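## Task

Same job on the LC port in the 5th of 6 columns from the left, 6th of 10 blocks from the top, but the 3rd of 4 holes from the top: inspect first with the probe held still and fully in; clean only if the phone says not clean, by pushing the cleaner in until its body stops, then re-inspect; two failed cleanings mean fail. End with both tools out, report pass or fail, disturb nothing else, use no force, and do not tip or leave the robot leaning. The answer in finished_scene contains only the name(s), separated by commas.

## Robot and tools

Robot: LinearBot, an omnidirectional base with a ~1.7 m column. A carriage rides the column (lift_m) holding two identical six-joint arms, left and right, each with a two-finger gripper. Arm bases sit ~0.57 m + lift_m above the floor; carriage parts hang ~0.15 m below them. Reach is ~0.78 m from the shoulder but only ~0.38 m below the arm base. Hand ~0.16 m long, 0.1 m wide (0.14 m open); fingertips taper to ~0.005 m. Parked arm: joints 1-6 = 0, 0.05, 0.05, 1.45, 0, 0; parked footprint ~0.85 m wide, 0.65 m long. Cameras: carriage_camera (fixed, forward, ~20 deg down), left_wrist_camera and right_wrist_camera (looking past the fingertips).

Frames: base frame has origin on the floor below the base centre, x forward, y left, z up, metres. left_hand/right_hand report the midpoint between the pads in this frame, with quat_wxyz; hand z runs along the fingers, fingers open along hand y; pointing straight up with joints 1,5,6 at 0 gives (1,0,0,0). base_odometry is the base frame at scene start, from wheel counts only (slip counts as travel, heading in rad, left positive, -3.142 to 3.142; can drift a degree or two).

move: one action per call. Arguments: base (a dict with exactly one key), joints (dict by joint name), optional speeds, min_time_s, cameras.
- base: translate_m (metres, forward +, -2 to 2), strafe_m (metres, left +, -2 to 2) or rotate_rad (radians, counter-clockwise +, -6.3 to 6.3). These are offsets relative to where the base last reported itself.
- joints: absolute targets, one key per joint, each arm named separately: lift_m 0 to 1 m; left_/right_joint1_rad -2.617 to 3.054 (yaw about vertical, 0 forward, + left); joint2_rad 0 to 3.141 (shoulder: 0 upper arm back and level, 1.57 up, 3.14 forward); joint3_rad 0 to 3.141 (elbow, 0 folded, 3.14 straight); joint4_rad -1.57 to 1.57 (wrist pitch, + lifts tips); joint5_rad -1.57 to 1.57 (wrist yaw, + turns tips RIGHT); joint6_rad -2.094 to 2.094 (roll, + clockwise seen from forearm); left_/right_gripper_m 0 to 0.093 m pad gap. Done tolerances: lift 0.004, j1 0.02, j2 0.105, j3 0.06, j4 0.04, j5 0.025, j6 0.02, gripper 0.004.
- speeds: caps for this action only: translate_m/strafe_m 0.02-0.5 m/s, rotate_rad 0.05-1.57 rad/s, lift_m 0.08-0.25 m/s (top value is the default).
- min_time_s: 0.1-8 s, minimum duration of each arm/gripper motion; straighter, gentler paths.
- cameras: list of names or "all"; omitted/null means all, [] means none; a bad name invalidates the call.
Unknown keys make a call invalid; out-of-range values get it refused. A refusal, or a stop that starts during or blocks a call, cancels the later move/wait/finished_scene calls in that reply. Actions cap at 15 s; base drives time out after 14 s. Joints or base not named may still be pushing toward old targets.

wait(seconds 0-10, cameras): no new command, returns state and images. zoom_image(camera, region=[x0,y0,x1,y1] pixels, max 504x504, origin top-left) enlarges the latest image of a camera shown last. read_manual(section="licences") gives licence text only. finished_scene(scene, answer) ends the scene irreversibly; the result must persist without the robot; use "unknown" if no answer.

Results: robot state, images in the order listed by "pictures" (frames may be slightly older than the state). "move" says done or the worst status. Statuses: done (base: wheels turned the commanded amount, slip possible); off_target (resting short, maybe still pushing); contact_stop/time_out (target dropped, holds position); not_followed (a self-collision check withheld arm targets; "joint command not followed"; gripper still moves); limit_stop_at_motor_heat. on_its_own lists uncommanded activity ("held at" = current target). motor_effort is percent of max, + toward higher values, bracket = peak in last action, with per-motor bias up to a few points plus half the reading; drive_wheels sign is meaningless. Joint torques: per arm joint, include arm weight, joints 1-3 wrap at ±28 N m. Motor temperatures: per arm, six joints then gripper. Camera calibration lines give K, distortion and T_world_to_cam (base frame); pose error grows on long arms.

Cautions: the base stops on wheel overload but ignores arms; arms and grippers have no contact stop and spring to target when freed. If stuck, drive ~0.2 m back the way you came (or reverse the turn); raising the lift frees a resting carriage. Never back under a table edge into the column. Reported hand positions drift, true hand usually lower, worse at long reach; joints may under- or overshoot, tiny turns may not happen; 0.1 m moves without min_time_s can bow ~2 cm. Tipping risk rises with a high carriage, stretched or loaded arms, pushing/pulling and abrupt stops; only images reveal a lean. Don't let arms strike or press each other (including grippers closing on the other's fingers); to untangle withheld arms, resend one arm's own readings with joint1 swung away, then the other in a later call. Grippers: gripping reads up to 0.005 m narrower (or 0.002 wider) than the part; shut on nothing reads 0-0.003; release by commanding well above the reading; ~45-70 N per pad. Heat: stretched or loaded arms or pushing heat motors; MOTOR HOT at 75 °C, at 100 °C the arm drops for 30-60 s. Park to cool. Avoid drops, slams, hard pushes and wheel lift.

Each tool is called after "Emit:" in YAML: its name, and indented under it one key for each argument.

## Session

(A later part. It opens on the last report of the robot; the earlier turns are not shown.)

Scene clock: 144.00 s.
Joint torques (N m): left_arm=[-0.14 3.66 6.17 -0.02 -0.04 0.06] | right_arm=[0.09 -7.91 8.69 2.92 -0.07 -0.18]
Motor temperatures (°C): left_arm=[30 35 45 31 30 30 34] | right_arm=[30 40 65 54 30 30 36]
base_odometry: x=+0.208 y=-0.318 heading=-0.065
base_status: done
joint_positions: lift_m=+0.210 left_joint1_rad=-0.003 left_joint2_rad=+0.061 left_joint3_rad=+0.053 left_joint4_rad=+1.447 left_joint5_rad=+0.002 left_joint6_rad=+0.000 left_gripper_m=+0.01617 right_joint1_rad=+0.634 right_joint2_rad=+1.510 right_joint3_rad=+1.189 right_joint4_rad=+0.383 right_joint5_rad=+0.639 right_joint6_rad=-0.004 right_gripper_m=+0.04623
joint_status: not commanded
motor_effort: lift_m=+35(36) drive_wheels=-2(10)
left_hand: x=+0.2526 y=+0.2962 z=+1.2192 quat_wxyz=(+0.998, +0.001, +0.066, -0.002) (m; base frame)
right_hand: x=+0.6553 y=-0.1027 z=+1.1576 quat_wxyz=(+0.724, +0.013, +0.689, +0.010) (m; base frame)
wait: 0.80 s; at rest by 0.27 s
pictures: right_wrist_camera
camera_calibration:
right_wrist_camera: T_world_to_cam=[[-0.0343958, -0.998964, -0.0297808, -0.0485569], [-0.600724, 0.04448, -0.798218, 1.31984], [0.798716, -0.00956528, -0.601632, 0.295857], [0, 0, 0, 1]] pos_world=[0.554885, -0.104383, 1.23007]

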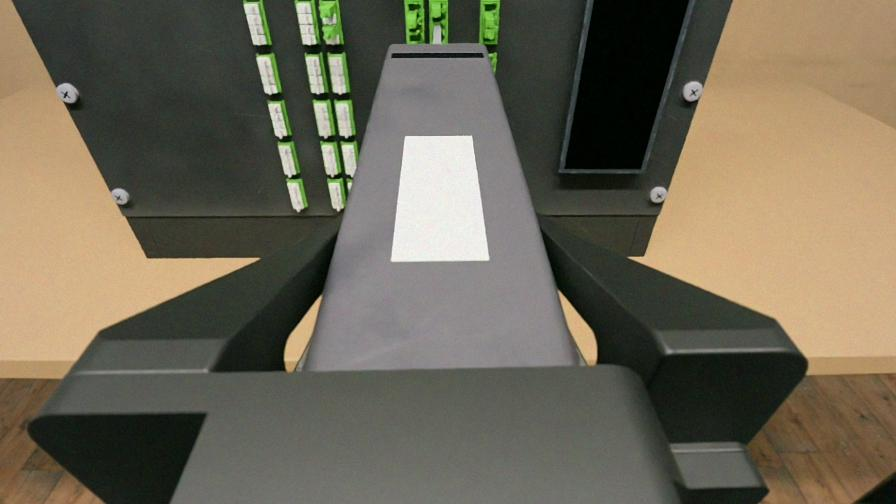

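Emit:
move:
  base: {"strafe_m": 0.0007}
  joints: {"lift_m": 0.2087}
  speeds: {"strafe_m": 0.02}
  cameras: []

Emit:
move:
  base: {"translate_m": 0.003}
  speeds: {"translate_m": 0.02}
  cameras: []

Emit:
wait:
  seconds: 0.8
  cameras: ["right_wrist_camera"]

Emit:
zoom_image:
  camera: "right_wrist_camera"
  region: [425, 10, 450, 35]

Scene clock: 151.03 s.
Joint torques (N m): left_arm=[-0.14 3.67 6.24 -0.03 -0.05 0.05] | right_arm=[0.2 -8.09 8.61 2.9 0 -0.15]
Motor temperatures (°C): left_arm=[30 35 45 31 30 30 34] | right_arm=[30 40 64 54 30 30 36]
move: done
base_odometry: x=+0.208 y=-0.317 heading=-0.066
base_status: done
joint_positions: lift_m=+0.209 left_joint1_rad=-0.003 left_joint2_rad=+0.061 left_joint3_rad=+0.052 left_joint4_rad=+1.447 left_joint5_rad=+0.002 left_joint6_rad=+0.000 left_gripper_m=+0.01617 right_joint1_rad=+0.634 right_joint2_rad=+1.510 right_joint3_rad=+1.189 right_joint4_rad=+0.383 right_joint5_rad=+0.639 right_joint6_rad=-0.004 right_gripper_m=+0.04623
joint_status: all done
motor_effort: lift_m=+35(36) drive_wheels=-3(6)
left_hand: x=+0.2527 y=+0.2963 z=+1.2183 quat_wxyz=(+0.998, +0.001, +0.066, -0.002) (m; base frame)
right_hand: x=+0.6553 y=-0.1027 z=+1.1569 quat_wxyz=(+0.725, +0.013, +0.689, +0.010) (m; base frame)
pictures: none
No camera images: "cameras" was empty.

Scene clock: 151.67 s.
Joint torques (N m): left_arm=[-0.12 3.69 6.34 -0.02 -0.04 0.06] | right_arm=[0.24 -8.08 8.66 3 -0.06 -0.15]
Motor temperatures (°C): left_arm=[30 35 45 31 30 30 34] | right_arm=[30 40 64 54 30 30 36]
move: done
base_odometry: x=+0.211 y=-0.318 heading=-0.066
base_status: done
joint_positions: lift_m=+0.209 left_joint1_rad=-0.003 left_joint2_rad=+0.061 left_joint3_rad=+0.052 left_joint4_rad=+1.448 left_joint5_rad=+0.002 left_joint6_rad=+0.000 left_gripper_m=+0.01617 right_joint1_rad=+0.634 right_joint2_rad=+1.510 right_joint3_rad=+1.189 right_joint4_rad=+0.383 right_joint5_rad=+0.639 right_joint6_rad=-0.004 right_gripper_m=+0.04623
joint_status: not commanded
motor_effort: lift_m=+35(36) drive_wheels=-3(13)
left_hand: x=+0.2526 y=+0.2963 z=+1.2183 quat_wxyz=(+0.998, +0.001, +0.066, -0.002) (m; base frame)
right_hand: x=+0.6553 y=-0.1028 z=+1.1568 quat_wxyz=(+0.724, +0.013, +0.689, +0.010) (m; base frame)
pictures: none
No camera images: "cameras" was empty.

Scene clock: 152.47 s.
Joint torques (N m): left_arm=[-0.16 3.69 6.26 -0.01 -0.04 0.07] | right_arm=[0.05 -8.01 8.73 2.94 -0.06 -0.16]
Motor temperatures (°C): left_arm=[30 35 45 31 30 30 34] | right_arm=[30 40 64 54 30 30 36]
base_odometry: x=+0.211 y=-0.318 heading=-0.066
base_status: done
joint_positions: lift_m=+0.209 left_joint1_rad=-0.003 left_joint2_rad=+0.061 left_joint3_rad=+0.052 left_joint4_rad=+1.448 left_joint5_rad=+0.002 left_joint6_rad=+0.000 left_gripper_m=+0.01617 right_joint1_rad=+0.634 right_joint2_rad=+1.510 right_joint3_rad=+1.189 right_joint4_rad=+0.383 right_joint5_rad=+0.639 right_joint6_rad=-0.004 right_gripper_m=+0.04623
joint_status: not commanded
motor_effort: lift_m=+35(36) drive_wheels=-3(13)
left_hand: x=+0.2526 y=+0.2963 z=+1.2183 quat_wxyz=(+0.998, +0.001, +0.066, -0.002) (m; base frame)
right_hand: x=+0.6553 y=-0.1028 z=+1.1568 quat_wxyz=(+0.724, +0.013, +0.689, +0.010) (m; base frame)
wait: 0.80 s; at rest by 0.27 s
pictures: right_wrist_camera
camera_calibration:
right_wrist_camera: T_world_to_cam=[[-0.0347556, -0.998952, -0.0297664, -0.0483977], [-0.600708, 0.0446848, -0.798219, 1.31921], [0.798713, -0.00986164, -0.601632, 0.295346], [0, 0, 0, 1]] pos_world=[0.554885, -0.104383, 1.22927]

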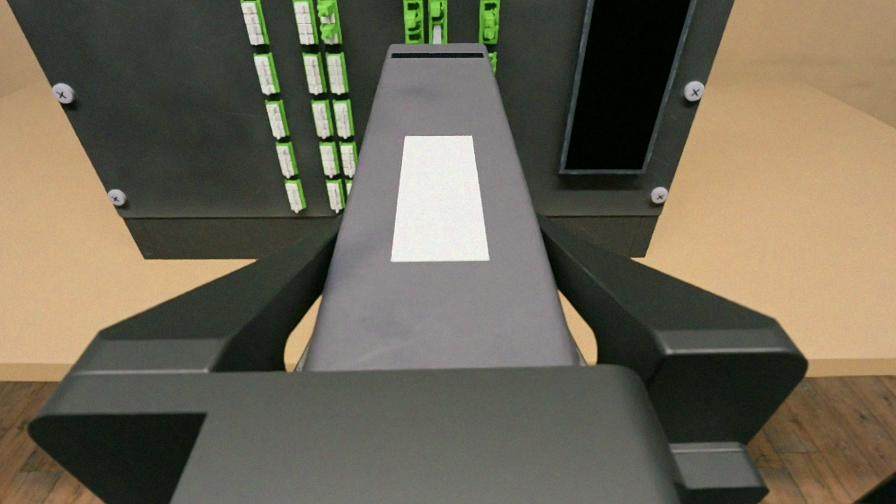

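Scaled by 20.160 from the camera's 896x504 image, which has a finer 1280x720 frame.

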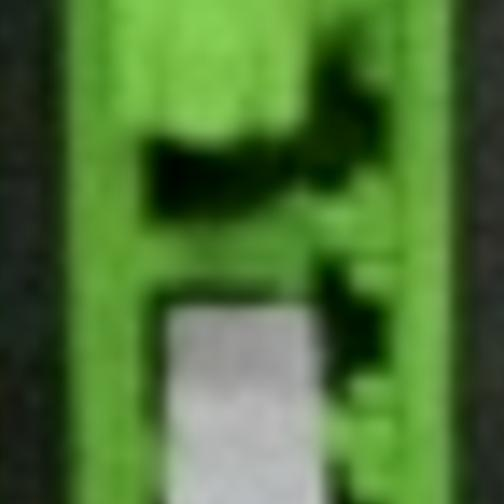

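Emit:
move:
  base: {"strafe_m": 0.001}
  joints: {"lift_m": 0.2088}
  speeds: {"strafe_m": 0.02}
  cameras: []

Emit:
wait:
  seconds: 0.8
  cameras: ["right_wrist_camera"]

Emit:
zoom_image:
  camera: "right_wrist_camera"
  region: [425, 10, 450, 35]

Scene clock: 156.87 s.
Joint torques (N m): left_arm=[-0.18 3.75 6.24 -0.05 -0.04 0.04] | right_arm=[0.03 -8.01 8.61 2.91 -0.05 -0.16]
Motor temperatures (°C): left_arm=[30 35 45 31 30 30 34] | right_arm=[30 40 64 54 30 30 36]
move: done
base_odometry: x=+0.211 y=-0.317 heading=-0.066
base_status: done
joint_positions: lift_m=+0.209 left_joint1_rad=-0.002 left_joint2_rad=+0.061 left_joint3_rad=+0.052 left_joint4_rad=+1.448 left_joint5_rad=+0.001 left_joint6_rad=+0.000 left_gripper_m=+0.01617 right_joint1_rad=+0.635 right_joint2_rad=+1.510 right_joint3_rad=+1.189 right_joint4_rad=+0.382 right_joint5_rad=+0.639 right_joint6_rad=-0.004 right_gripper_m=+0.04623
joint_status: all done
motor_effort: lift_m=+38(38) drive_wheels=-2(8)
left_hand: x=+0.2526 y=+0.2964 z=+1.2183 quat_wxyz=(+0.998, +0.001, +0.066, -0.001) (m; base frame)
right_hand: x=+0.6552 y=-0.1025 z=+1.1568 quat_wxyz=(+0.724, +0.013, +0.689, +0.010) (m; base frame)
pictures: none
No camera images: "cameras" was empty.

Scene clock: 157.67 s.
Joint torques (N m): left_arm=[-0.21 3.71 6.24 0 -0.03 0.06] | right_arm=[0.08 -8.03 8.84 2.89 -0.04 -0.16]
Motor temperatures (°C): left_arm=[30 35 45 31 30 30 34] | right_arm=[30 40 64 54 30 30 36]
base_odometry: x=+0.211 y=-0.317 heading=-0.066
base_status: done
joint_positions: lift_m=+0.209 left_joint1_rad=-0.002 left_joint2_rad=+0.061 left_joint3_rad=+0.052 left_joint4_rad=+1.448 left_joint5_rad=+0.001 left_joint6_rad=+0.000 left_gripper_m=+0.01617 right_joint1_rad=+0.635 right_joint2_rad=+1.510 right_joint3_rad=+1.189 right_joint4_rad=+0.382 right_joint5_rad=+0.639 right_joint6_rad=-0.004 right_gripper_m=+0.04623
joint_status: all done
motor_effort: lift_m=+35(38) drive_wheels=-1(8)
left_hand: x=+0.2526 y=+0.2964 z=+1.2183 quat_wxyz=(+0.998, +0.001, +0.066, -0.001) (m; base frame)
right_hand: x=+0.6552 y=-0.1025 z=+1.1568 quat_wxyz=(+0.724, +0.013, +0.689, +0.010) (m; base frame)
wait: 0.80 s; at rest by 0.27 s
pictures: right_wrist_camera
camera_calibration:
right_wrist_camera: T_world_to_cam=[[-0.0340075, -0.998984, -0.0295648, -0.048767], [-0.600966, 0.0440766, -0.798059, 1.31902], [0.798551, -0.00937255, -0.601854, 0.295842], [0, 0, 0, 1]] pos_world=[0.554785, -0.104083, 1.22927]

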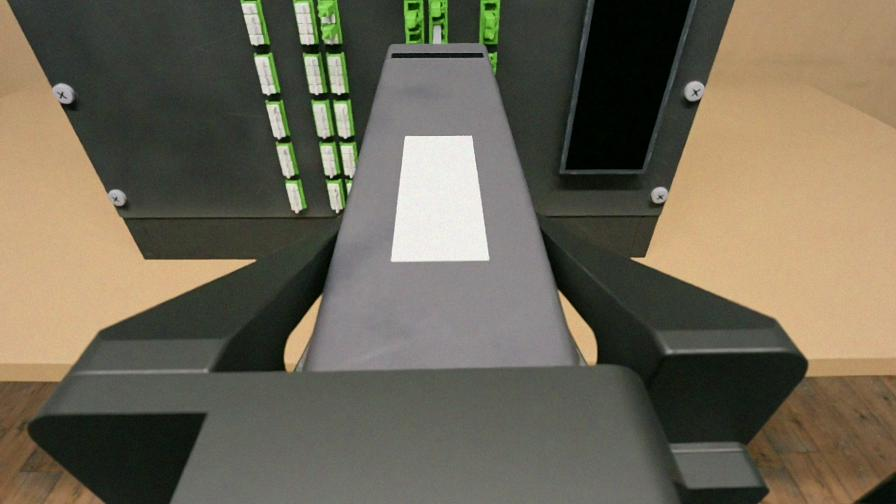

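Scaled by 20.160 from the camera's 896x504 image, which has a finer 1280x720 frame.

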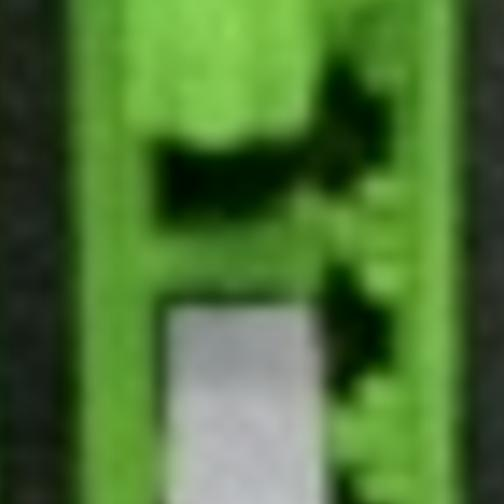

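Emit:
move:
  base: {"strafe_m": 0.001}
  speeds: {"strafe_m": 0.02}
  cameras: []

Emit:
wait:
  seconds: 0.8
  cameras: ["right_wrist_camera"]

Emit:
zoom_image:
  camera: "right_wrist_camera"
  region: [425, 10, 450, 35]

Scene clock: 161.83 s.
Joint torques (N m): left_arm=[-0.2 3.69 6.24 0.01 -0.05 0.08] | right_arm=[-0.12 -8.06 8.7 2.9 -0.06 -0.15]
Motor temperatures (°C): left_arm=[30 35 45 31 30 30 34] | right_arm=[30 40 64 54 30 30 36]
move: done
base_odometry: x=+0.211 y=-0.316 heading=-0.066
base_status: done
joint_positions: lift_m=+0.209 left_joint1_rad=-0.002 left_joint2_rad=+0.061 left_joint3_rad=+0.052 left_joint4_rad=+1.448 left_joint5_rad=+0.001 left_joint6_rad=+0.000 left_gripper_m=+0.01617 right_joint1_rad=+0.635 right_joint2_rad=+1.510 right_joint3_rad=+1.189 right_joint4_rad=+0.382 right_joint5_rad=+0.639 right_joint6_rad=-0.004 right_gripper_m=+0.04623
joint_status: not commanded
motor_effort: lift_m=+37(37) drive_wheels=-2(10)
left_hand: x=+0.2526 y=+0.2964 z=+1.2183 quat_wxyz=(+0.998, +0.001, +0.066, -0.001) (m; base frame)
right_hand: x=+0.6551 y=-0.1022 z=+1.1568 quat_wxyz=(+0.724, +0.013, +0.689, +0.010) (m; base frame)
pictures: none
No camera images: "cameras" was empty.

Scene clock: 162.63 s.
Joint torques (N m): left_arm=[-0.21 3.66 6.24 -0.01 -0.04 0.05] | right_arm=[-0.03 -7.97 8.77 2.91 -0.05 -0.16]
Motor temperatures (°C): left_arm=[30 35 45 31 30 30 34] | right_arm=[30 40 64 54 30 30 36]
base_odometry: x=+0.211 y=-0.316 heading=-0.066
base_status: done
joint_positions: lift_m=+0.209 left_joint1_rad=-0.002 left_joint2_rad=+0.061 left_joint3_rad=+0.052 left_joint4_rad=+1.448 left_joint5_rad=+0.001 left_joint6_rad=+0.000 left_gripper_m=+0.01617 right_joint1_rad=+0.635 right_joint2_rad=+1.510 right_joint3_rad=+1.189 right_joint4_rad=+0.382 right_joint5_rad=+0.639 right_joint6_rad=-0.004 right_gripper_m=+0.04623
joint_status: not commanded
motor_effort: lift_m=+36(37) drive_wheels=-2(10)
left_hand: x=+0.2526 y=+0.2964 z=+1.2183 quat_wxyz=(+0.998, +0.001, +0.066, -0.001) (m; base frame)
right_hand: x=+0.6551 y=-0.1022 z=+1.1568 quat_wxyz=(+0.724, +0.013, +0.689, +0.010) (m; base frame)
wait: 0.80 s; at rest by 0.27 s
pictures: right_wrist_camera
camera_calibration:
right_wrist_camera: T_world_to_cam=[[-0.0332293, -0.999012, -0.0295132, -0.0491682], [-0.601, 0.0435672, -0.798061, 1.31893], [0.798558, -0.00878159, -0.601854, 0.295981], [0, 0, 0, 1]] pos_world=[0.554685, -0.103982, 1.22927]

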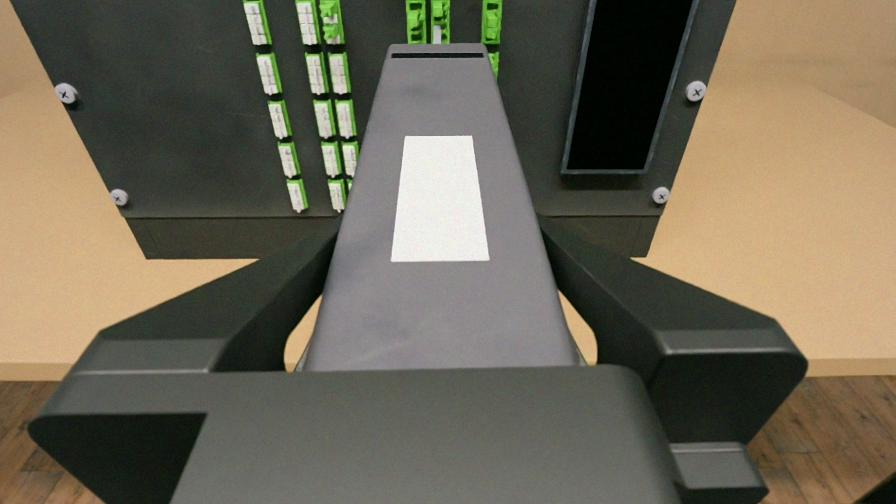

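Scaled by 20.160 from the camera's 896x504 image, which has a finer 1280x720 frame.

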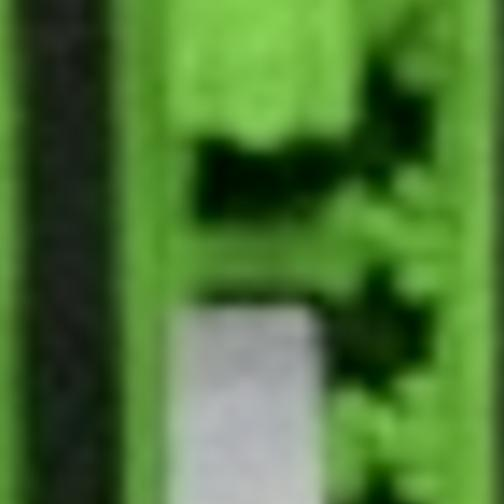

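Emit:
move:
  base: {"translate_m": 0.002}
  speeds: {"translate_m": 0.02}
  cameras: []

Emit:
wait:
  seconds: 0.8
  cameras: ["right_wrist_camera"]

Emit:
zoom_image:
  camera: "right_wrist_camera"
  region: [425, 10, 450, 35]

Scene clock: 166.17 s.
Joint torques (N m): left_arm=[-0.24 3.69 6.22 -0.03 -0.03 0.06] | right_arm=[-0.32 -7.91 8.66 2.95 -0.13 -0.18]
Motor temperatures (°C): left_arm=[30 35 45 31 30 30 34] | right_arm=[30 40 64 54 30 30 36]
move: done
base_odometry: x=+0.213 y=-0.316 heading=-0.067
base_status: done
joint_positions: lift_m=+0.209 left_joint1_rad=-0.002 left_joint2_rad=+0.061 left_joint3_rad=+0.052 left_joint4_rad=+1.447 left_joint5_rad=+0.001 left_joint6_rad=+0.000 left_gripper_m=+0.01617 right_joint1_rad=+0.638 right_joint2_rad=+1.510 right_joint3_rad=+1.189 right_joint4_rad=+0.384 right_joint5_rad=+0.645 right_joint6_rad=-0.004 right_gripper_m=+0.04623
joint_status: not commanded
motor_effort: lift_m=+36(38) drive_wheels=+3(12)
left_hand: x=+0.2527 y=+0.2964 z=+1.2183 quat_wxyz=(+0.998, +0.001, +0.066, -0.001) (m; base frame)
right_hand: x=+0.6545 y=-0.1019 z=+1.1571 quat_wxyz=(+0.725, +0.014, +0.689, +0.010) (m; base frame)
pictures: none
No camera images: "cameras" was empty.

Scene clock: 166.97 s.
Joint torques (N m): left_arm=[-0.27 3.67 6.24 -0.04 -0.03 0.06] | right_arm=[-0.32 -7.91 8.62 2.92 -0.12 -0.14]
Motor temperatures (°C): left_arm=[30 35 45 31 30 30 34] | right_arm=[30 40 64 54 30 30 36]
base_odometry: x=+0.213 y=-0.316 heading=-0.067
base_status: done
joint_positions: lift_m=+0.209 left_joint1_rad=-0.002 left_joint2_rad=+0.061 left_joint3_rad=+0.052 left_joint4_rad=+1.447 left_joint5_rad=+0.001 left_joint6_rad=+0.000 left_gripper_m=+0.01617 right_joint1_rad=+0.638 right_joint2_rad=+1.510 right_joint3_rad=+1.189 right_joint4_rad=+0.384 right_joint5_rad=+0.645 right_joint6_rad=-0.004 right_gripper_m=+0.04623
joint_status: not commanded
motor_effort: lift_m=+37(38) drive_wheels=+3(12)
left_hand: x=+0.2527 y=+0.2964 z=+1.2183 quat_wxyz=(+0.998, +0.001, +0.066, -0.001) (m; base frame)
right_hand: x=+0.6545 y=-0.1019 z=+1.1570 quat_wxyz=(+0.725, +0.014, +0.689, +0.009) (m; base frame)
wait: 0.80 s; at rest by 0.27 s
pictures: right_wrist_camera
camera_calibration:
right_wrist_camera: T_world_to_cam=[[-0.0359102, -0.998888, -0.0305415, -0.0458255], [-0.600301, 0.0459939, -0.798451, 1.31896], [0.798968, -0.0103384, -0.601285, 0.295438], [0, 0, 0, 1]] pos_world=[0.554085, -0.103385, 1.22937]

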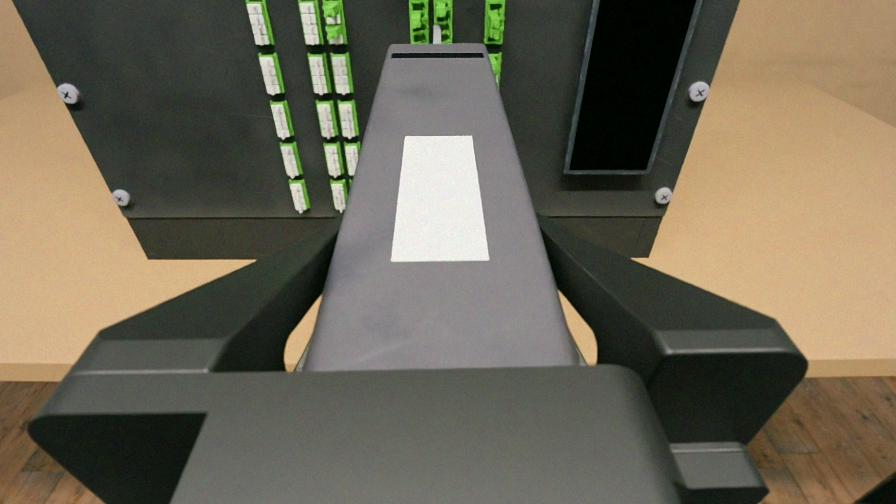

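Scaled by 20.160 from the camera's 896x504 image, which has a finer 1280x720 frame.

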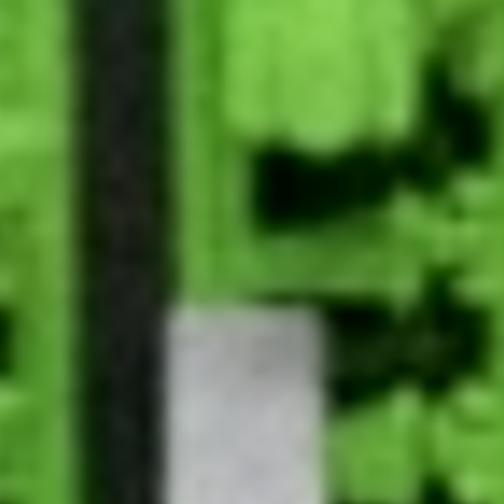

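Emit:
move:
  base: {"translate_m": -0.003}
  speeds: {"translate_m": 0.02}
  cameras: []

Emit:
wait:
  seconds: 0.8
  cameras: ["right_wrist_camera"]

Emit:
zoom_image:
  camera: "right_wrist_camera"
  region: [425, 10, 450, 35]

Scene clock: 170.73 s.
Joint torques (N m): left_arm=[-0.18 3.7 6.26 -0.02 -0.04 0.05] | right_arm=[-0.18 -7.88 8.83 2.91 -0.13 -0.12]
Motor temperatures (°C): left_arm=[30 35 45 31 30 30 34] | right_arm=[30 40 64 55 30 30 36]
move: done
base_odometry: x=+0.210 y=-0.316 heading=-0.067
base_status: done
joint_positions: lift_m=+0.209 left_joint1_rad=-0.002 left_joint2_rad=+0.061 left_joint3_rad=+0.052 left_joint4_rad=+1.448 left_joint5_rad=+0.001 left_joint6_rad=+0.000 left_gripper_m=+0.01617 right_joint1_rad=+0.638 right_joint2_rad=+1.510 right_joint3_rad=+1.189 right_joint4_rad=+0.383 right_joint5_rad=+0.645 right_joint6_rad=-0.004 right_gripper_m=+0.04623
joint_status: not commanded
motor_effort: lift_m=+38(38) drive_wheels=+0(14)
left_hand: x=+0.2526 y=+0.2964 z=+1.2183 quat_wxyz=(+0.998, +0.001, +0.066, -0.001) (m; base frame)
right_hand: x=+0.6545 y=-0.1019 z=+1.1568 quat_wxyz=(+0.724, +0.014, +0.689, +0.009) (m; base frame)
pictures: none
No camera images: "cameras" was empty.

Scene clock: 171.53 s.
Joint torques (N m): left_arm=[-0.25 3.67 6.2 -0.03 -0.03 0.06] | right_arm=[-0.35 -7.98 8.77 2.9 -0.11 -0.16]
Motor temperatures (°C): left_arm=[30 35 45 31 30 30 34] | right_arm=[30 40 64 55 30 30 36]
base_odometry: x=+0.210 y=-0.316 heading=-0.067
base_status: done
joint_positions: lift_m=+0.209 left_joint1_rad=-0.002 left_joint2_rad=+0.061 left_joint3_rad=+0.052 left_joint4_rad=+1.448 left_joint5_rad=+0.001 left_joint6_rad=+0.000 left_gripper_m=+0.01617 right_joint1_rad=+0.638 right_joint2_rad=+1.510 right_joint3_rad=+1.189 right_joint4_rad=+0.383 right_joint5_rad=+0.645 right_joint6_rad=-0.004 right_gripper_m=+0.04623
joint_status: not commanded
motor_effort: lift_m=+37(38) drive_wheels=+0(14)
left_hand: x=+0.2526 y=+0.2964 z=+1.2183 quat_wxyz=(+0.998, +0.001, +0.066, -0.001) (m; base frame)
right_hand: x=+0.6545 y=-0.1019 z=+1.1568 quat_wxyz=(+0.724, +0.014, +0.689, +0.009) (m; base frame)
wait: 0.80 s; at rest by 0.27 s
pictures: right_wrist_camera
camera_calibration:
right_wrist_camera: T_world_to_cam=[[-0.0359346, -0.998903, -0.0300198, -0.0464573], [-0.600765, 0.0455978, -0.798124, 1.3187], [0.798618, -0.0106454, -0.601744, 0.296104], [0, 0, 0, 1]] pos_world=[0.554085, -0.103384, 1.22927]

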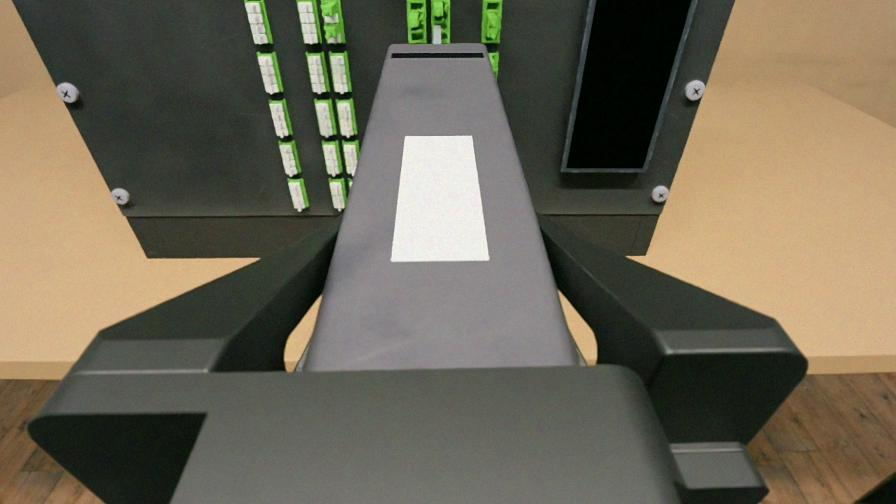

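Scaled by 20.160 from the camera's 896x504 image, which has a finer 1280x720 frame.

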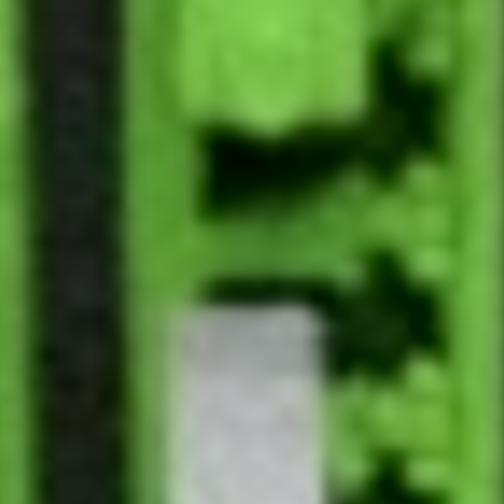

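Emit:
move:
  joints: {"right_joint5_rad": 0.630, "right_joint1_rad": 0.630}
  base: {"translate_m": -0.001}
  cameras: []

Emit:
wait:
  seconds: 0.8
  cameras: ["right_wrist_camera"]

Emit:
zoom_image:
  camera: "right_wrist_camera"
  region: [425, 10, 450, 35]

Scene clock: 175.13 s.
Joint torques (N m): left_arm=[-0.27 3.7 6.26 -0.05 -0.04 0.06] | right_arm=[-0.65 -7.9 8.75 3.01 -0.14 -0.15]
Motor temperatures (°C): left_arm=[30 35 45 31 30 30 34] | right_arm=[30 41 64 55 30 30 36]
move: done
base_odometry: x=+0.209 y=-0.316 heading=-0.067
base_status: done
joint_positions: lift_m=+0.209 left_joint1_rad=-0.002 left_joint2_rad=+0.061 left_joint3_rad=+0.052 left_joint4_rad=+1.449 left_joint5_rad=+0.001 left_joint6_rad=+0.000 left_gripper_m=+0.01617 right_joint1_rad=+0.636 right_joint2_rad=+1.510 right_joint3_rad=+1.189 right_joint4_rad=+0.383 right_joint5_rad=+0.639 right_joint6_rad=-0.004 right_gripper_m=+0.04623
joint_status: all done
motor_effort: lift_m=+35(37) drive_wheels=+0(9)
left_hand: x=+0.2523 y=+0.2964 z=+1.2183 quat_wxyz=(+0.998, +0.001, +0.065, -0.001) (m; base frame)
right_hand: x=+0.6549 y=-0.1018 z=+1.1568 quat_wxyz=(+0.724, +0.013, +0.689, +0.010) (m; base frame)
pictures: none
No camera images: "cameras" was empty.

Scene clock: 175.93 s.
Joint torques (N m): left_arm=[-0.25 3.67 6.24 -0.04 -0.04 0.06] | right_arm=[-0.5 -7.94 8.73 2.92 -0.14 -0.16]
Motor temperatures (°C): left_arm=[30 35 45 31 30 30 34] | right_arm=[30 41 64 55 30 30 36]
base_odometry: x=+0.209 y=-0.316 heading=-0.067
base_status: done
joint_positions: lift_m=+0.209 left_joint1_rad=-0.002 left_joint2_rad=+0.061 left_joint3_rad=+0.052 left_joint4_rad=+1.449 left_joint5_rad=+0.001 left_joint6_rad=+0.000 left_gripper_m=+0.01617 right_joint1_rad=+0.636 right_joint2_rad=+1.510 right_joint3_rad=+1.189 right_joint4_rad=+0.383 right_joint5_rad=+0.639 right_joint6_rad=-0.004 right_gripper_m=+0.04623
joint_status: all done
motor_effort: lift_m=+37(37) drive_wheels=+0(9)
left_hand: x=+0.2523 y=+0.2964 z=+1.2183 quat_wxyz=(+0.998, +0.001, +0.065, -0.001) (m; base frame)
right_hand: x=+0.6549 y=-0.1017 z=+1.1568 quat_wxyz=(+0.724, +0.012, +0.689, +0.011) (m; base frame)
wait: 0.80 s; at rest by 0.27 s
pictures: right_wrist_camera
camera_calibration:
right_wrist_camera: T_world_to_cam=[[-0.0321183, -0.999043, -0.0297037, -0.04916], [-0.600825, 0.0430488, -0.79822, 1.31884], [0.798735, -0.00779073, -0.601633, 0.295877], [0, 0, 0, 1]] pos_world=[0.554484, -0.103582, 1.22927]

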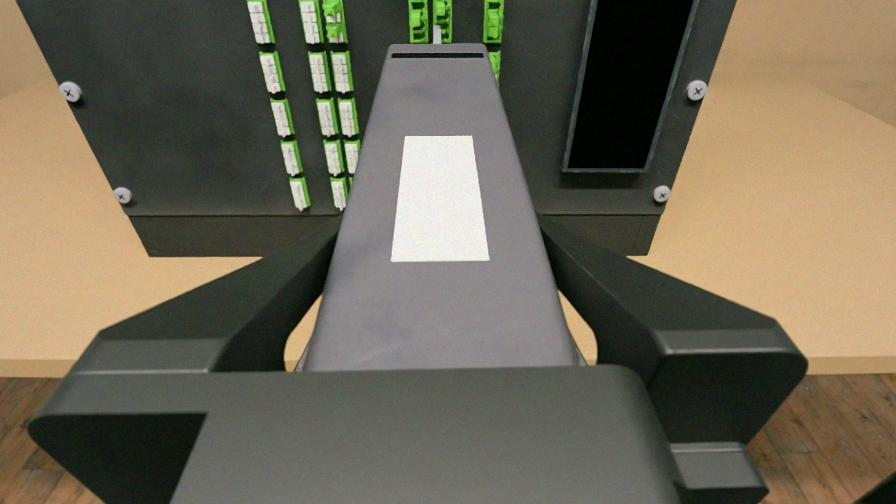

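Scaled by 20.160 from the camera's 896x504 image, which has a finer 1280x720 frame.

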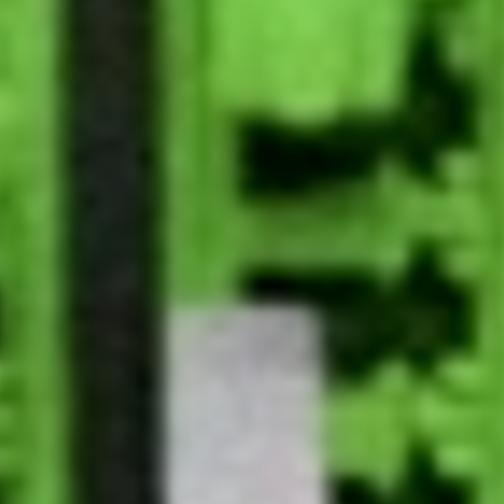

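Emit:
move:
  base: {"strafe_m": -0.0022}
  speeds: {"strafe_m": 0.02}
  cameras: []

Emit:
move:
  base: {"translate_m": 0.0015}
  speeds: {"translate_m": 0.02}
  cameras: []

Emit:
wait:
  seconds: 0.8
  cameras: ["right_wrist_camera"]

Emit:
zoom_image:
  camera: "right_wrist_camera"
  region: [425, 10, 450, 35]

Scene clock: 180.97 s.
Joint torques (N m): left_arm=[-0.25 3.71 6.17 -0.04 -0.02 0.06] | right_arm=[-0.39 -8.01 8.61 2.91 -0.09 -0.19]
Motor temperatures (°C): left_arm=[30 35 45 31 30 30 34] | right_arm=[30 41 64 55 30 30 36]
move: done
base_odometry: x=+0.209 y=-0.318 heading=-0.066
base_status: done
joint_positions: lift_m=+0.209 left_joint1_rad=-0.001 left_joint2_rad=+0.061 left_joint3_rad=+0.052 left_joint4_rad=+1.449 left_joint5_rad=+0.000 left_joint6_rad=+0.000 left_gripper_m=+0.01617 right_joint1_rad=+0.633 right_joint2_rad=+1.510 right_joint3_rad=+1.189 right_joint4_rad=+0.382 right_joint5_rad=+0.636 right_joint6_rad=-0.004 right_gripper_m=+0.04623
joint_status: not commanded
motor_effort: lift_m=+37(37) drive_wheels=+3(13)
left_hand: x=+0.2523 y=+0.2966 z=+1.2183 quat_wxyz=(+0.998, +0.000, +0.065, -0.001) (m; base frame)
right_hand: x=+0.6556 y=-0.1028 z=+1.1568 quat_wxyz=(+0.724, +0.013, +0.689, +0.010) (m; base frame)
pictures: none
No camera images: "cameras" was empty.

Scene clock: 181.53 s.
Joint torques (N m): left_arm=[-0.25 3.66 6.26 -0.02 -0.02 0.03] | right_arm=[-0.35 -7.98 8.72 2.97 -0.05 -0.15]
Motor temperatures (°C): left_arm=[30 35 45 31 30 30 34] | right_arm=[30 41 64 55 30 30 36]
move: done
base_odometry: x=+0.211 y=-0.318 heading=-0.066
base_status: done
joint_positions: lift_m=+0.209 left_joint1_rad=-0.001 left_joint2_rad=+0.061 left_joint3_rad=+0.052 left_joint4_rad=+1.449 left_joint5_rad=+0.000 left_joint6_rad=+0.000 left_gripper_m=+0.01617 right_joint1_rad=+0.633 right_joint2_rad=+1.510 right_joint3_rad=+1.189 right_joint4_rad=+0.383 right_joint5_rad=+0.635 right_joint6_rad=-0.004 right_gripper_m=+0.04623
joint_status: not commanded
motor_effort: lift_m=+38(38) drive_wheels=+2(16)
left_hand: x=+0.2524 y=+0.2966 z=+1.2183 quat_wxyz=(+0.998, +0.000, +0.065, -0.001) (m; base frame)
right_hand: x=+0.6556 y=-0.1026 z=+1.1569 quat_wxyz=(+0.724, +0.012, +0.689, +0.011) (m; base frame)
pictures: none
No camera images: "cameras" was empty.

Scene clock: 182.33 s.
Joint torques (N m): left_arm=[-0.32 3.7 6.23 -0.04 -0.03 0.06] | right_arm=[-0.29 -8.01 8.7 2.91 -0.11 -0.17]
Motor temperatures (°C): left_arm=[30 35 45 31 30 30 34] | right_arm=[30 41 64 55 30 30 36]
base_odometry: x=+0.211 y=-0.318 heading=-0.066
base_status: done
joint_positions: lift_m=+0.209 left_joint1_rad=-0.001 left_joint2_rad=+0.061 left_joint3_rad=+0.052 left_joint4_rad=+1.449 left_joint5_rad=+0.000 left_joint6_rad=+0.000 left_gripper_m=+0.01617 right_joint1_rad=+0.633 right_joint2_rad=+1.510 right_joint3_rad=+1.189 right_joint4_rad=+0.383 right_joint5_rad=+0.635 right_joint6_rad=-0.004 right_gripper_m=+0.04623
joint_status: not commanded
motor_effort: lift_m=+36(38) drive_wheels=+2(16)
left_hand: x=+0.2524 y=+0.2966 z=+1.2183 quat_wxyz=(+0.998, +0.000, +0.065, -0.001) (m; base frame)
right_hand: x=+0.6556 y=-0.1026 z=+1.1569 quat_wxyz=(+0.724, +0.012, +0.689, +0.011) (m; base frame)
wait: 0.80 s; at rest by 0.27 s
pictures: right_wrist_camera
camera_calibration:
right_wrist_camera: T_world_to_cam=[[-0.0317736, -0.999057, -0.029585, -0.0503752], [-0.600664, 0.042745, -0.798358, 1.31934], [0.79887, -0.00759613, -0.601455, 0.295038], [0, 0, 0, 1]] pos_world=[0.555183, -0.104482, 1.22927]

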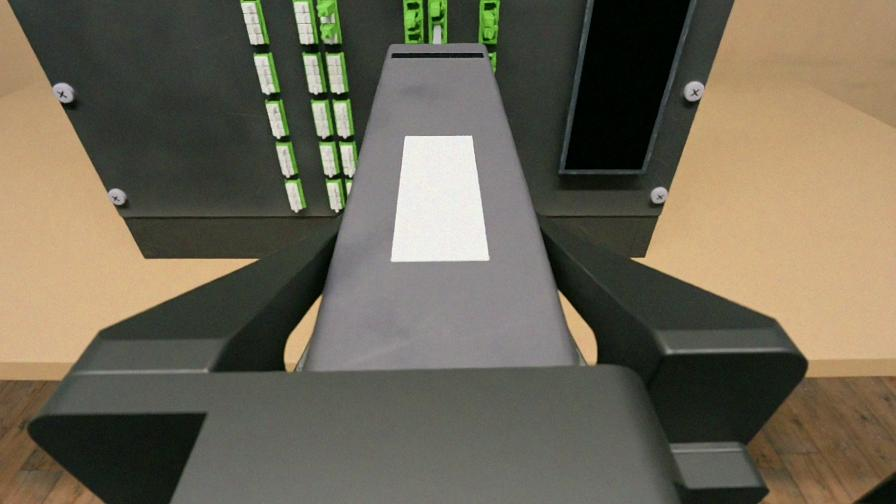

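Scaled by 20.160 from the camera's 896x504 image, which has a finer 1280x720 frame.

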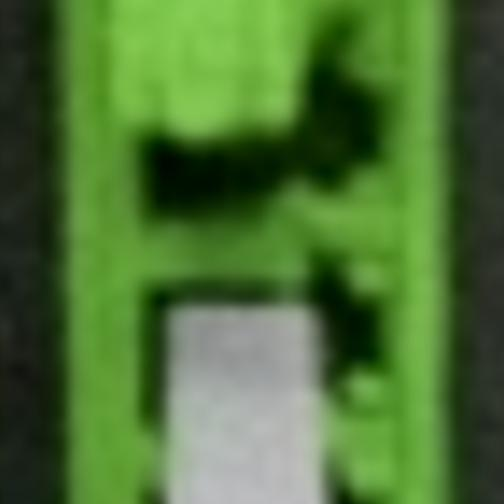

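Emit:
move:
  base: {"strafe_m": 0.0009}
  speeds: {"strafe_m": 0.02}
  cameras: []

Emit:
wait:
  seconds: 0.8
  cameras: ["right_wrist_camera"]

Emit:
zoom_image:
  camera: "right_wrist_camera"
  region: [425, 10, 450, 35]

Scene clock: 185.33 s.
Joint torques (N m): left_arm=[-0.32 3.64 6.2 -0.03 -0.03 0.05] | right_arm=[-0.18 -7.92 8.84 2.93 -0.08 -0.18]
Motor temperatures (°C): left_arm=[30 35 45 31 30 30 34] | right_arm=[30 41 64 56 30 30 36]
move: done
base_odometry: x=+0.211 y=-0.317 heading=-0.066
base_status: done
joint_positions: lift_m=+0.209 left_joint1_rad=-0.001 left_joint2_rad=+0.061 left_joint3_rad=+0.052 left_joint4_rad=+1.449 left_joint5_rad=+0.000 left_joint6_rad=+0.000 left_gripper_m=+0.01617 right_joint1_rad=+0.633 right_joint2_rad=+1.510 right_joint3_rad=+1.189 right_joint4_rad=+0.382 right_joint5_rad=+0.634 right_joint6_rad=-0.004 right_gripper_m=+0.04623
joint_status: not commanded
motor_effort: lift_m=+36(38) drive_wheels=-2(7)
left_hand: x=+0.2524 y=+0.2966 z=+1.2183 quat_wxyz=(+0.998, +0.000, +0.065, -0.001) (m; base frame)
right_hand: x=+0.6556 y=-0.1024 z=+1.1568 quat_wxyz=(+0.724, +0.012, +0.689, +0.011) (m; base frame)
pictures: none
No camera images: "cameras" was empty.

Scene clock: 186.13 s.
Joint torques (N m): left_arm=[-0.31 3.7 6.23 -0.04 -0.02 0.06] | right_arm=[-0.28 -8.06 8.84 2.92 -0.08 -0.17]
Motor temperatures (°C): left_arm=[30 35 45 31 30 30 34] | right_arm=[30 41 64 56 30 30 36]
base_odometry: x=+0.211 y=-0.317 heading=-0.066
base_status: done
joint_positions: lift_m=+0.209 left_joint1_rad=-0.001 left_joint2_rad=+0.061 left_joint3_rad=+0.052 left_joint4_rad=+1.449 left_joint5_rad=+0.000 left_joint6_rad=+0.000 left_gripper_m=+0.01617 right_joint1_rad=+0.633 right_joint2_rad=+1.510 right_joint3_rad=+1.189 right_joint4_rad=+0.383 right_joint5_rad=+0.634 right_joint6_rad=-0.004 right_gripper_m=+0.04623
joint_status: not commanded
motor_effort: lift_m=+36(38) drive_wheels=-1(7)
left_hand: x=+0.2524 y=+0.2966 z=+1.2183 quat_wxyz=(+0.998, +0.000, +0.065, -0.001) (m; base frame)
right_hand: x=+0.6556 y=-0.1024 z=+1.1569 quat_wxyz=(+0.724, +0.012, +0.689, +0.011) (m; base frame)
wait: 0.80 s; at rest by 0.27 s
pictures: right_wrist_camera
camera_calibration:
right_wrist_camera: T_world_to_cam=[[-0.0305769, -0.999098, -0.0294665, -0.0510891], [-0.600714, 0.0419308, -0.798364, 1.31929], [0.798879, -0.00671056, -0.601454, 0.295125], [0, 0, 0, 1]] pos_world=[0.555183, -0.104381, 1.22927]

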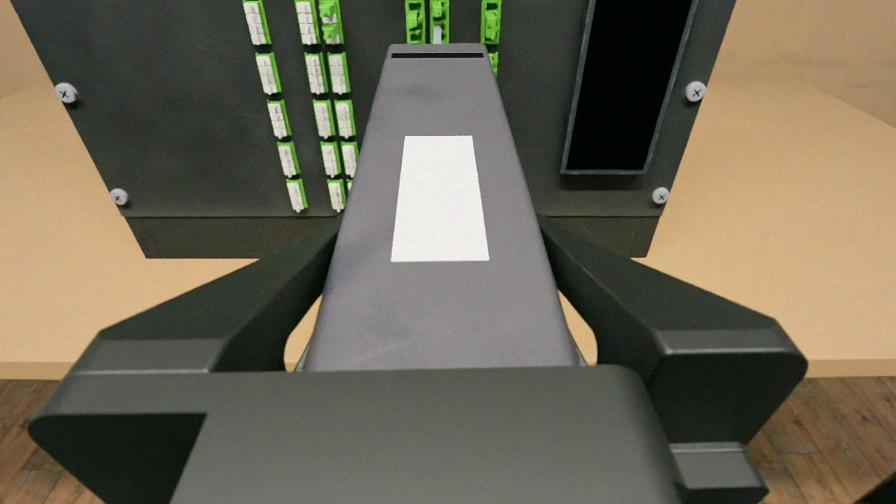

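Scaled by 20.160 from the camera's 896x504 image, which has a finer 1280x720 frame.

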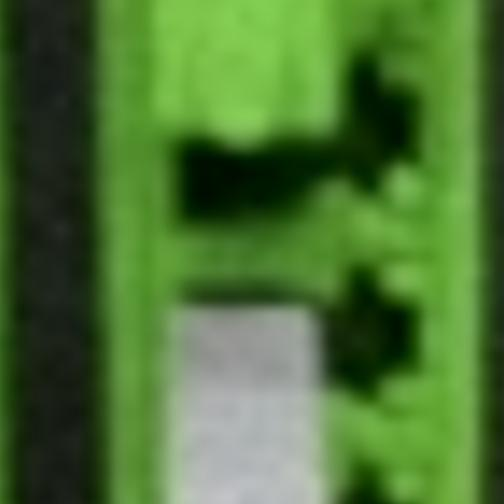

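Emit:
move:
  base: {"translate_m": 0.0025}
  speeds: {"translate_m": 0.02}
  cameras: []

Emit:
wait:
  seconds: 0.8
  cameras: ["right_wrist_camera"]

Emit:
zoom_image:
  camera: "right_wrist_camera"
  region: [425, 10, 450, 35]

Scene clock: 189.30 s.
Joint torques (N m): left_arm=[-0.27 3.7 6.24 -0.04 -0.02 0.06] | right_arm=[-0.54 -7.97 8.73 2.9 -0.13 -0.14]
Motor temperatures (°C): left_arm=[30 35 45 31 30 30 34] | right_arm=[30 41 64 56 30 30 36]
move: done
base_odometry: x=+0.213 y=-0.317 heading=-0.067
base_status: done
joint_positions: lift_m=+0.209 left_joint1_rad=-0.001 left_joint2_rad=+0.061 left_joint3_rad=+0.052 left_joint4_rad=+1.448 left_joint5_rad=+0.000 left_joint6_rad=+0.000 left_gripper_m=+0.01617 right_joint1_rad=+0.637 right_joint2_rad=+1.510 right_joint3_rad=+1.189 right_joint4_rad=+0.384 right_joint5_rad=+0.640 right_joint6_rad=-0.004 right_gripper_m=+0.04623
joint_status: not commanded
motor_effort: lift_m=+36(37) drive_wheels=-2(10)
left_hand: x=+0.2525 y=+0.2966 z=+1.2183 quat_wxyz=(+0.998, +0.000, +0.065, -0.001) (m; base frame)
right_hand: x=+0.6547 y=-0.1016 z=+1.1572 quat_wxyz=(+0.725, +0.013, +0.689, +0.011) (m; base frame)
pictures: none
No camera images: "cameras" was empty.

Scene clock: 190.10 s.
Joint torques (N m): left_arm=[-0.34 3.6 6.23 -0.03 -0.03 0.05] | right_arm=[-0.59 -7.91 8.69 2.91 -0.11 -0.16]
Motor temperatures (°C): left_arm=[30 35 45 31 30 30 34] | right_arm=[30 41 64 56 30 30 36]
base_odometry: x=+0.213 y=-0.317 heading=-0.067
base_status: done
joint_positions: lift_m=+0.209 left_joint1_rad=-0.001 left_joint2_rad=+0.061 left_joint3_rad=+0.052 left_joint4_rad=+1.448 left_joint5_rad=+0.000 left_joint6_rad=+0.000 left_gripper_m=+0.01617 right_joint1_rad=+0.637 right_joint2_rad=+1.510 right_joint3_rad=+1.189 right_joint4_rad=+0.384 right_joint5_rad=+0.639 right_joint6_rad=-0.004 right_gripper_m=+0.04623
joint_status: not commanded
motor_effort: lift_m=+36(37) drive_wheels=-2(10)
left_hand: x=+0.2525 y=+0.2966 z=+1.2183 quat_wxyz=(+0.998, +0.000, +0.065, -0.001) (m; base frame)
right_hand: x=+0.6547 y=-0.1015 z=+1.1572 quat_wxyz=(+0.725, +0.013, +0.689, +0.011) (m; base frame)
wait: 0.80 s; at rest by 0.27 s
pictures: right_wrist_camera
camera_calibration:
right_wrist_camera: T_world_to_cam=[[-0.0317053, -0.999024, -0.0307559, -0.0479951], [-0.599867, 0.0436327, -0.798909, 1.31925], [0.799471, -0.00688017, -0.600665, 0.294656], [0, 0, 0, 1]] pos_world=[0.554282, -0.103483, 1.22947]

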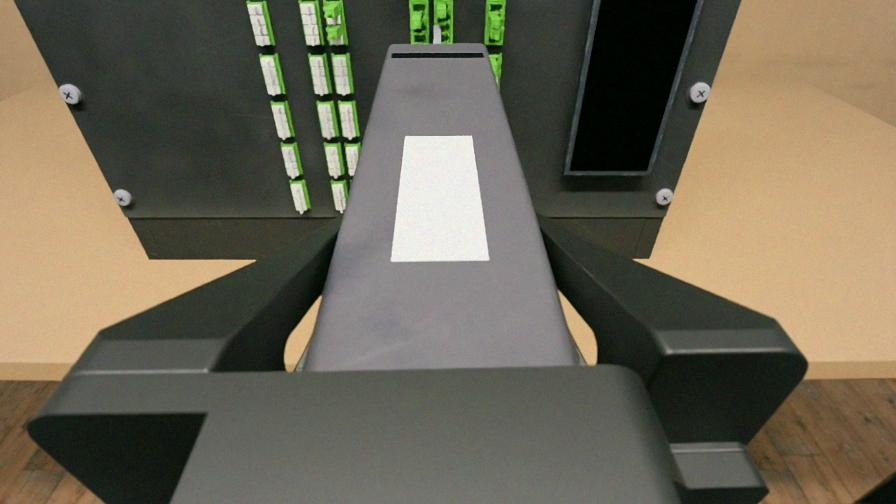

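Scaled by 20.160 from the camera's 896x504 image, which has a finer 1280x720 frame.

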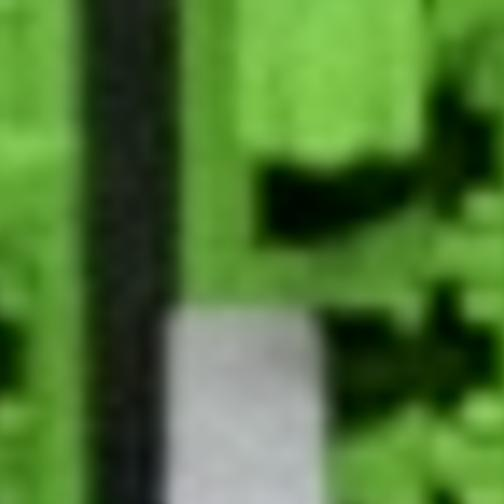

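Emit:
move:
  base: {"translate_m": -0.004}
  speeds: {"translate_m": 0.02}
  joints: {"right_joint1_rad": 0.618, "right_joint5_rad": 0.618}
  cameras: []

Emit:
move:
  joints: {"right_joint1_rad": 0.638, "right_joint5_rad": 0.638, "lift_m": 0.2089}
  cameras: []

Emit:
wait:
  seconds: 0.8
  cameras: ["right_wrist_camera"]

Emit:
zoom_image:
  camera: "right_wrist_camera"
  region: [425, 10, 450, 35]

Scene clock: 205.47 s.
Joint torques (N m): left_arm=[-0.38 3.69 6.26 -0.04 -0.02 0.06] | right_arm=[-0.51 -7.95 8.79 2.98 -0.12 -0.16]
Motor temperatures (°C): left_arm=[30 35 45 31 30 30 34] | right_arm=[30 41 64 57 30 30 36]
move: done
base_odometry: x=+0.209 y=-0.317 heading=-0.067
base_status: done
joint_positions: lift_m=+0.209 left_joint1_rad=-0.001 left_joint2_rad=+0.061 left_joint3_rad=+0.052 left_joint4_rad=+1.448 left_joint5_rad=+0.000 left_joint6_rad=+0.000 left_gripper_m=+0.01617 right_joint1_rad=+0.623 right_joint2_rad=+1.510 right_joint3_rad=+1.189 right_joint4_rad=+0.383 right_joint5_rad=+0.628 right_joint6_rad=-0.004 right_gripper_m=+0.04623
joint_status: all done
motor_effort: lift_m=+37(37) drive_wheels=+3(13)
left_hand: x=+0.2525 y=+0.2966 z=+1.2183 quat_wxyz=(+0.998, +0.000, +0.065, -0.001) (m; base frame)
right_hand: x=+0.6574 y=-0.1056 z=+1.1569 quat_wxyz=(+0.725, +0.013, +0.689, +0.010) (m; base frame)
pictures: none
No camera images: "cameras" was empty.

Scene clock: 205.90 s.
Joint torques (N m): left_arm=[-0.31 3.7 6.26 -0.02 -0.02 0.05] | right_arm=[0.42 -8.09 8.76 2.94 0.05 -0.15]
Motor temperatures (°C): left_arm=[30 35 45 31 30 30 34] | right_arm=[30 41 64 57 30 30 36]
move: done
base_odometry: x=+0.209 y=-0.317 heading=-0.067
base_status: not commanded
joint_positions: lift_m=+0.209 left_joint1_rad=-0.001 left_joint2_rad=+0.061 left_joint3_rad=+0.052 left_joint4_rad=+1.448 left_joint5_rad=+0.000 left_joint6_rad=+0.000 left_gripper_m=+0.01617 right_joint1_rad=+0.633 right_joint2_rad=+1.510 right_joint3_rad=+1.189 right_joint4_rad=+0.383 right_joint5_rad=+0.630 right_joint6_rad=-0.004 right_gripper_m=+0.04623
joint_status: all done
motor_effort: lift_m=+38(39) drive_wheels=+3(3)
left_hand: x=+0.2525 y=+0.2966 z=+1.2183 quat_wxyz=(+0.998, +0.000, +0.065, -0.001) (m; base frame)
right_hand: x=+0.6556 y=-0.1017 z=+1.1569 quat_wxyz=(+0.724, +0.010, +0.689, +0.012) (m; base frame)
pictures: none
No camera images: "cameras" was empty.

Scene clock: 206.70 s.
Joint torques (N m): left_arm=[-0.34 3.67 6.24 -0.03 -0.02 0.05] | right_arm=[0.47 -7.91 8.69 2.95 0.03 -0.14]
Motor temperatures (°C): left_arm=[30 35 45 31 30 30 34] | right_arm=[30 41 64 57 30 30 36]
base_odometry: x=+0.209 y=-0.317 heading=-0.067
base_status: not commanded
joint_positions: lift_m=+0.209 left_joint1_rad=-0.001 left_joint2_rad=+0.061 left_joint3_rad=+0.052 left_joint4_rad=+1.448 left_joint5_rad=+0.000 left_joint6_rad=+0.000 left_gripper_m=+0.01617 right_joint1_rad=+0.633 right_joint2_rad=+1.510 right_joint3_rad=+1.189 right_joint4_rad=+0.383 right_joint5_rad=+0.630 right_joint6_rad=-0.004 right_gripper_m=+0.04623
joint_status: all done
motor_effort: lift_m=+38(39) drive_wheels=+3(3)
left_hand: x=+0.2525 y=+0.2966 z=+1.2183 quat_wxyz=(+0.998, +0.000, +0.065, -0.001) (m; base frame)
right_hand: x=+0.6556 y=-0.1017 z=+1.1569 quat_wxyz=(+0.724, +0.010, +0.689, +0.012) (m; base frame)
wait: 0.80 s; at rest by 0.27 s
pictures: right_wrist_camera
camera_calibration:
right_wrist_camera: T_world_to_cam=[[-0.0263777, -0.999222, -0.0293024, -0.0533335], [-0.600767, 0.0392742, -0.798459, 1.31914], [0.798989, -0.00345763, -0.601336, 0.29526], [0, 0, 0, 1]] pos_world=[0.555182, -0.104079, 1.22927]

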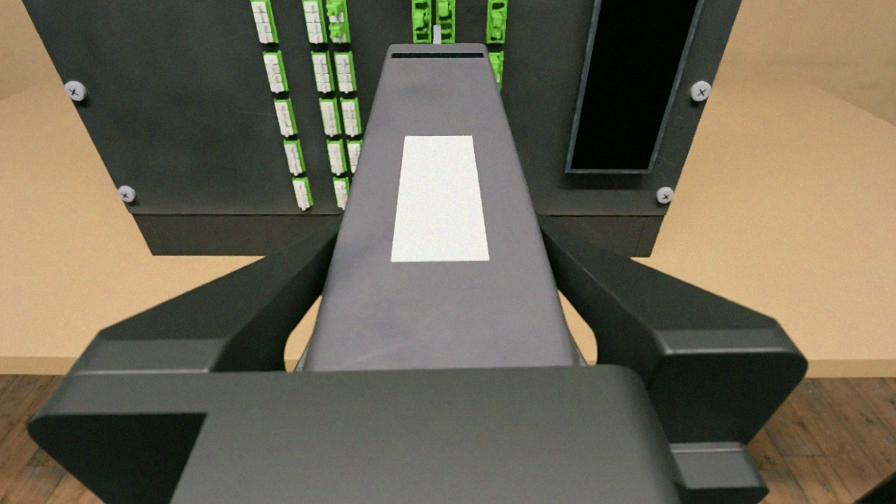

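Scaled by 20.160 from the camera's 896x504 image, which has a finer 1280x720 frame.

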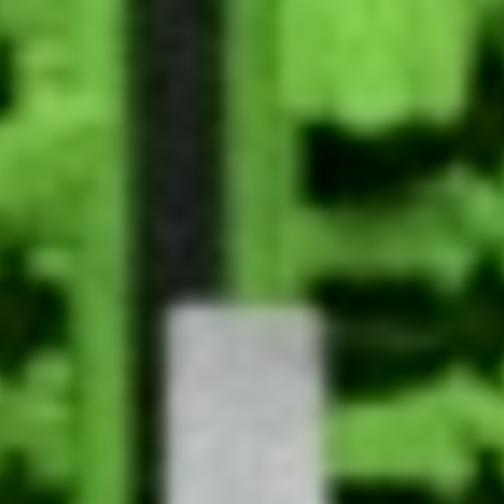

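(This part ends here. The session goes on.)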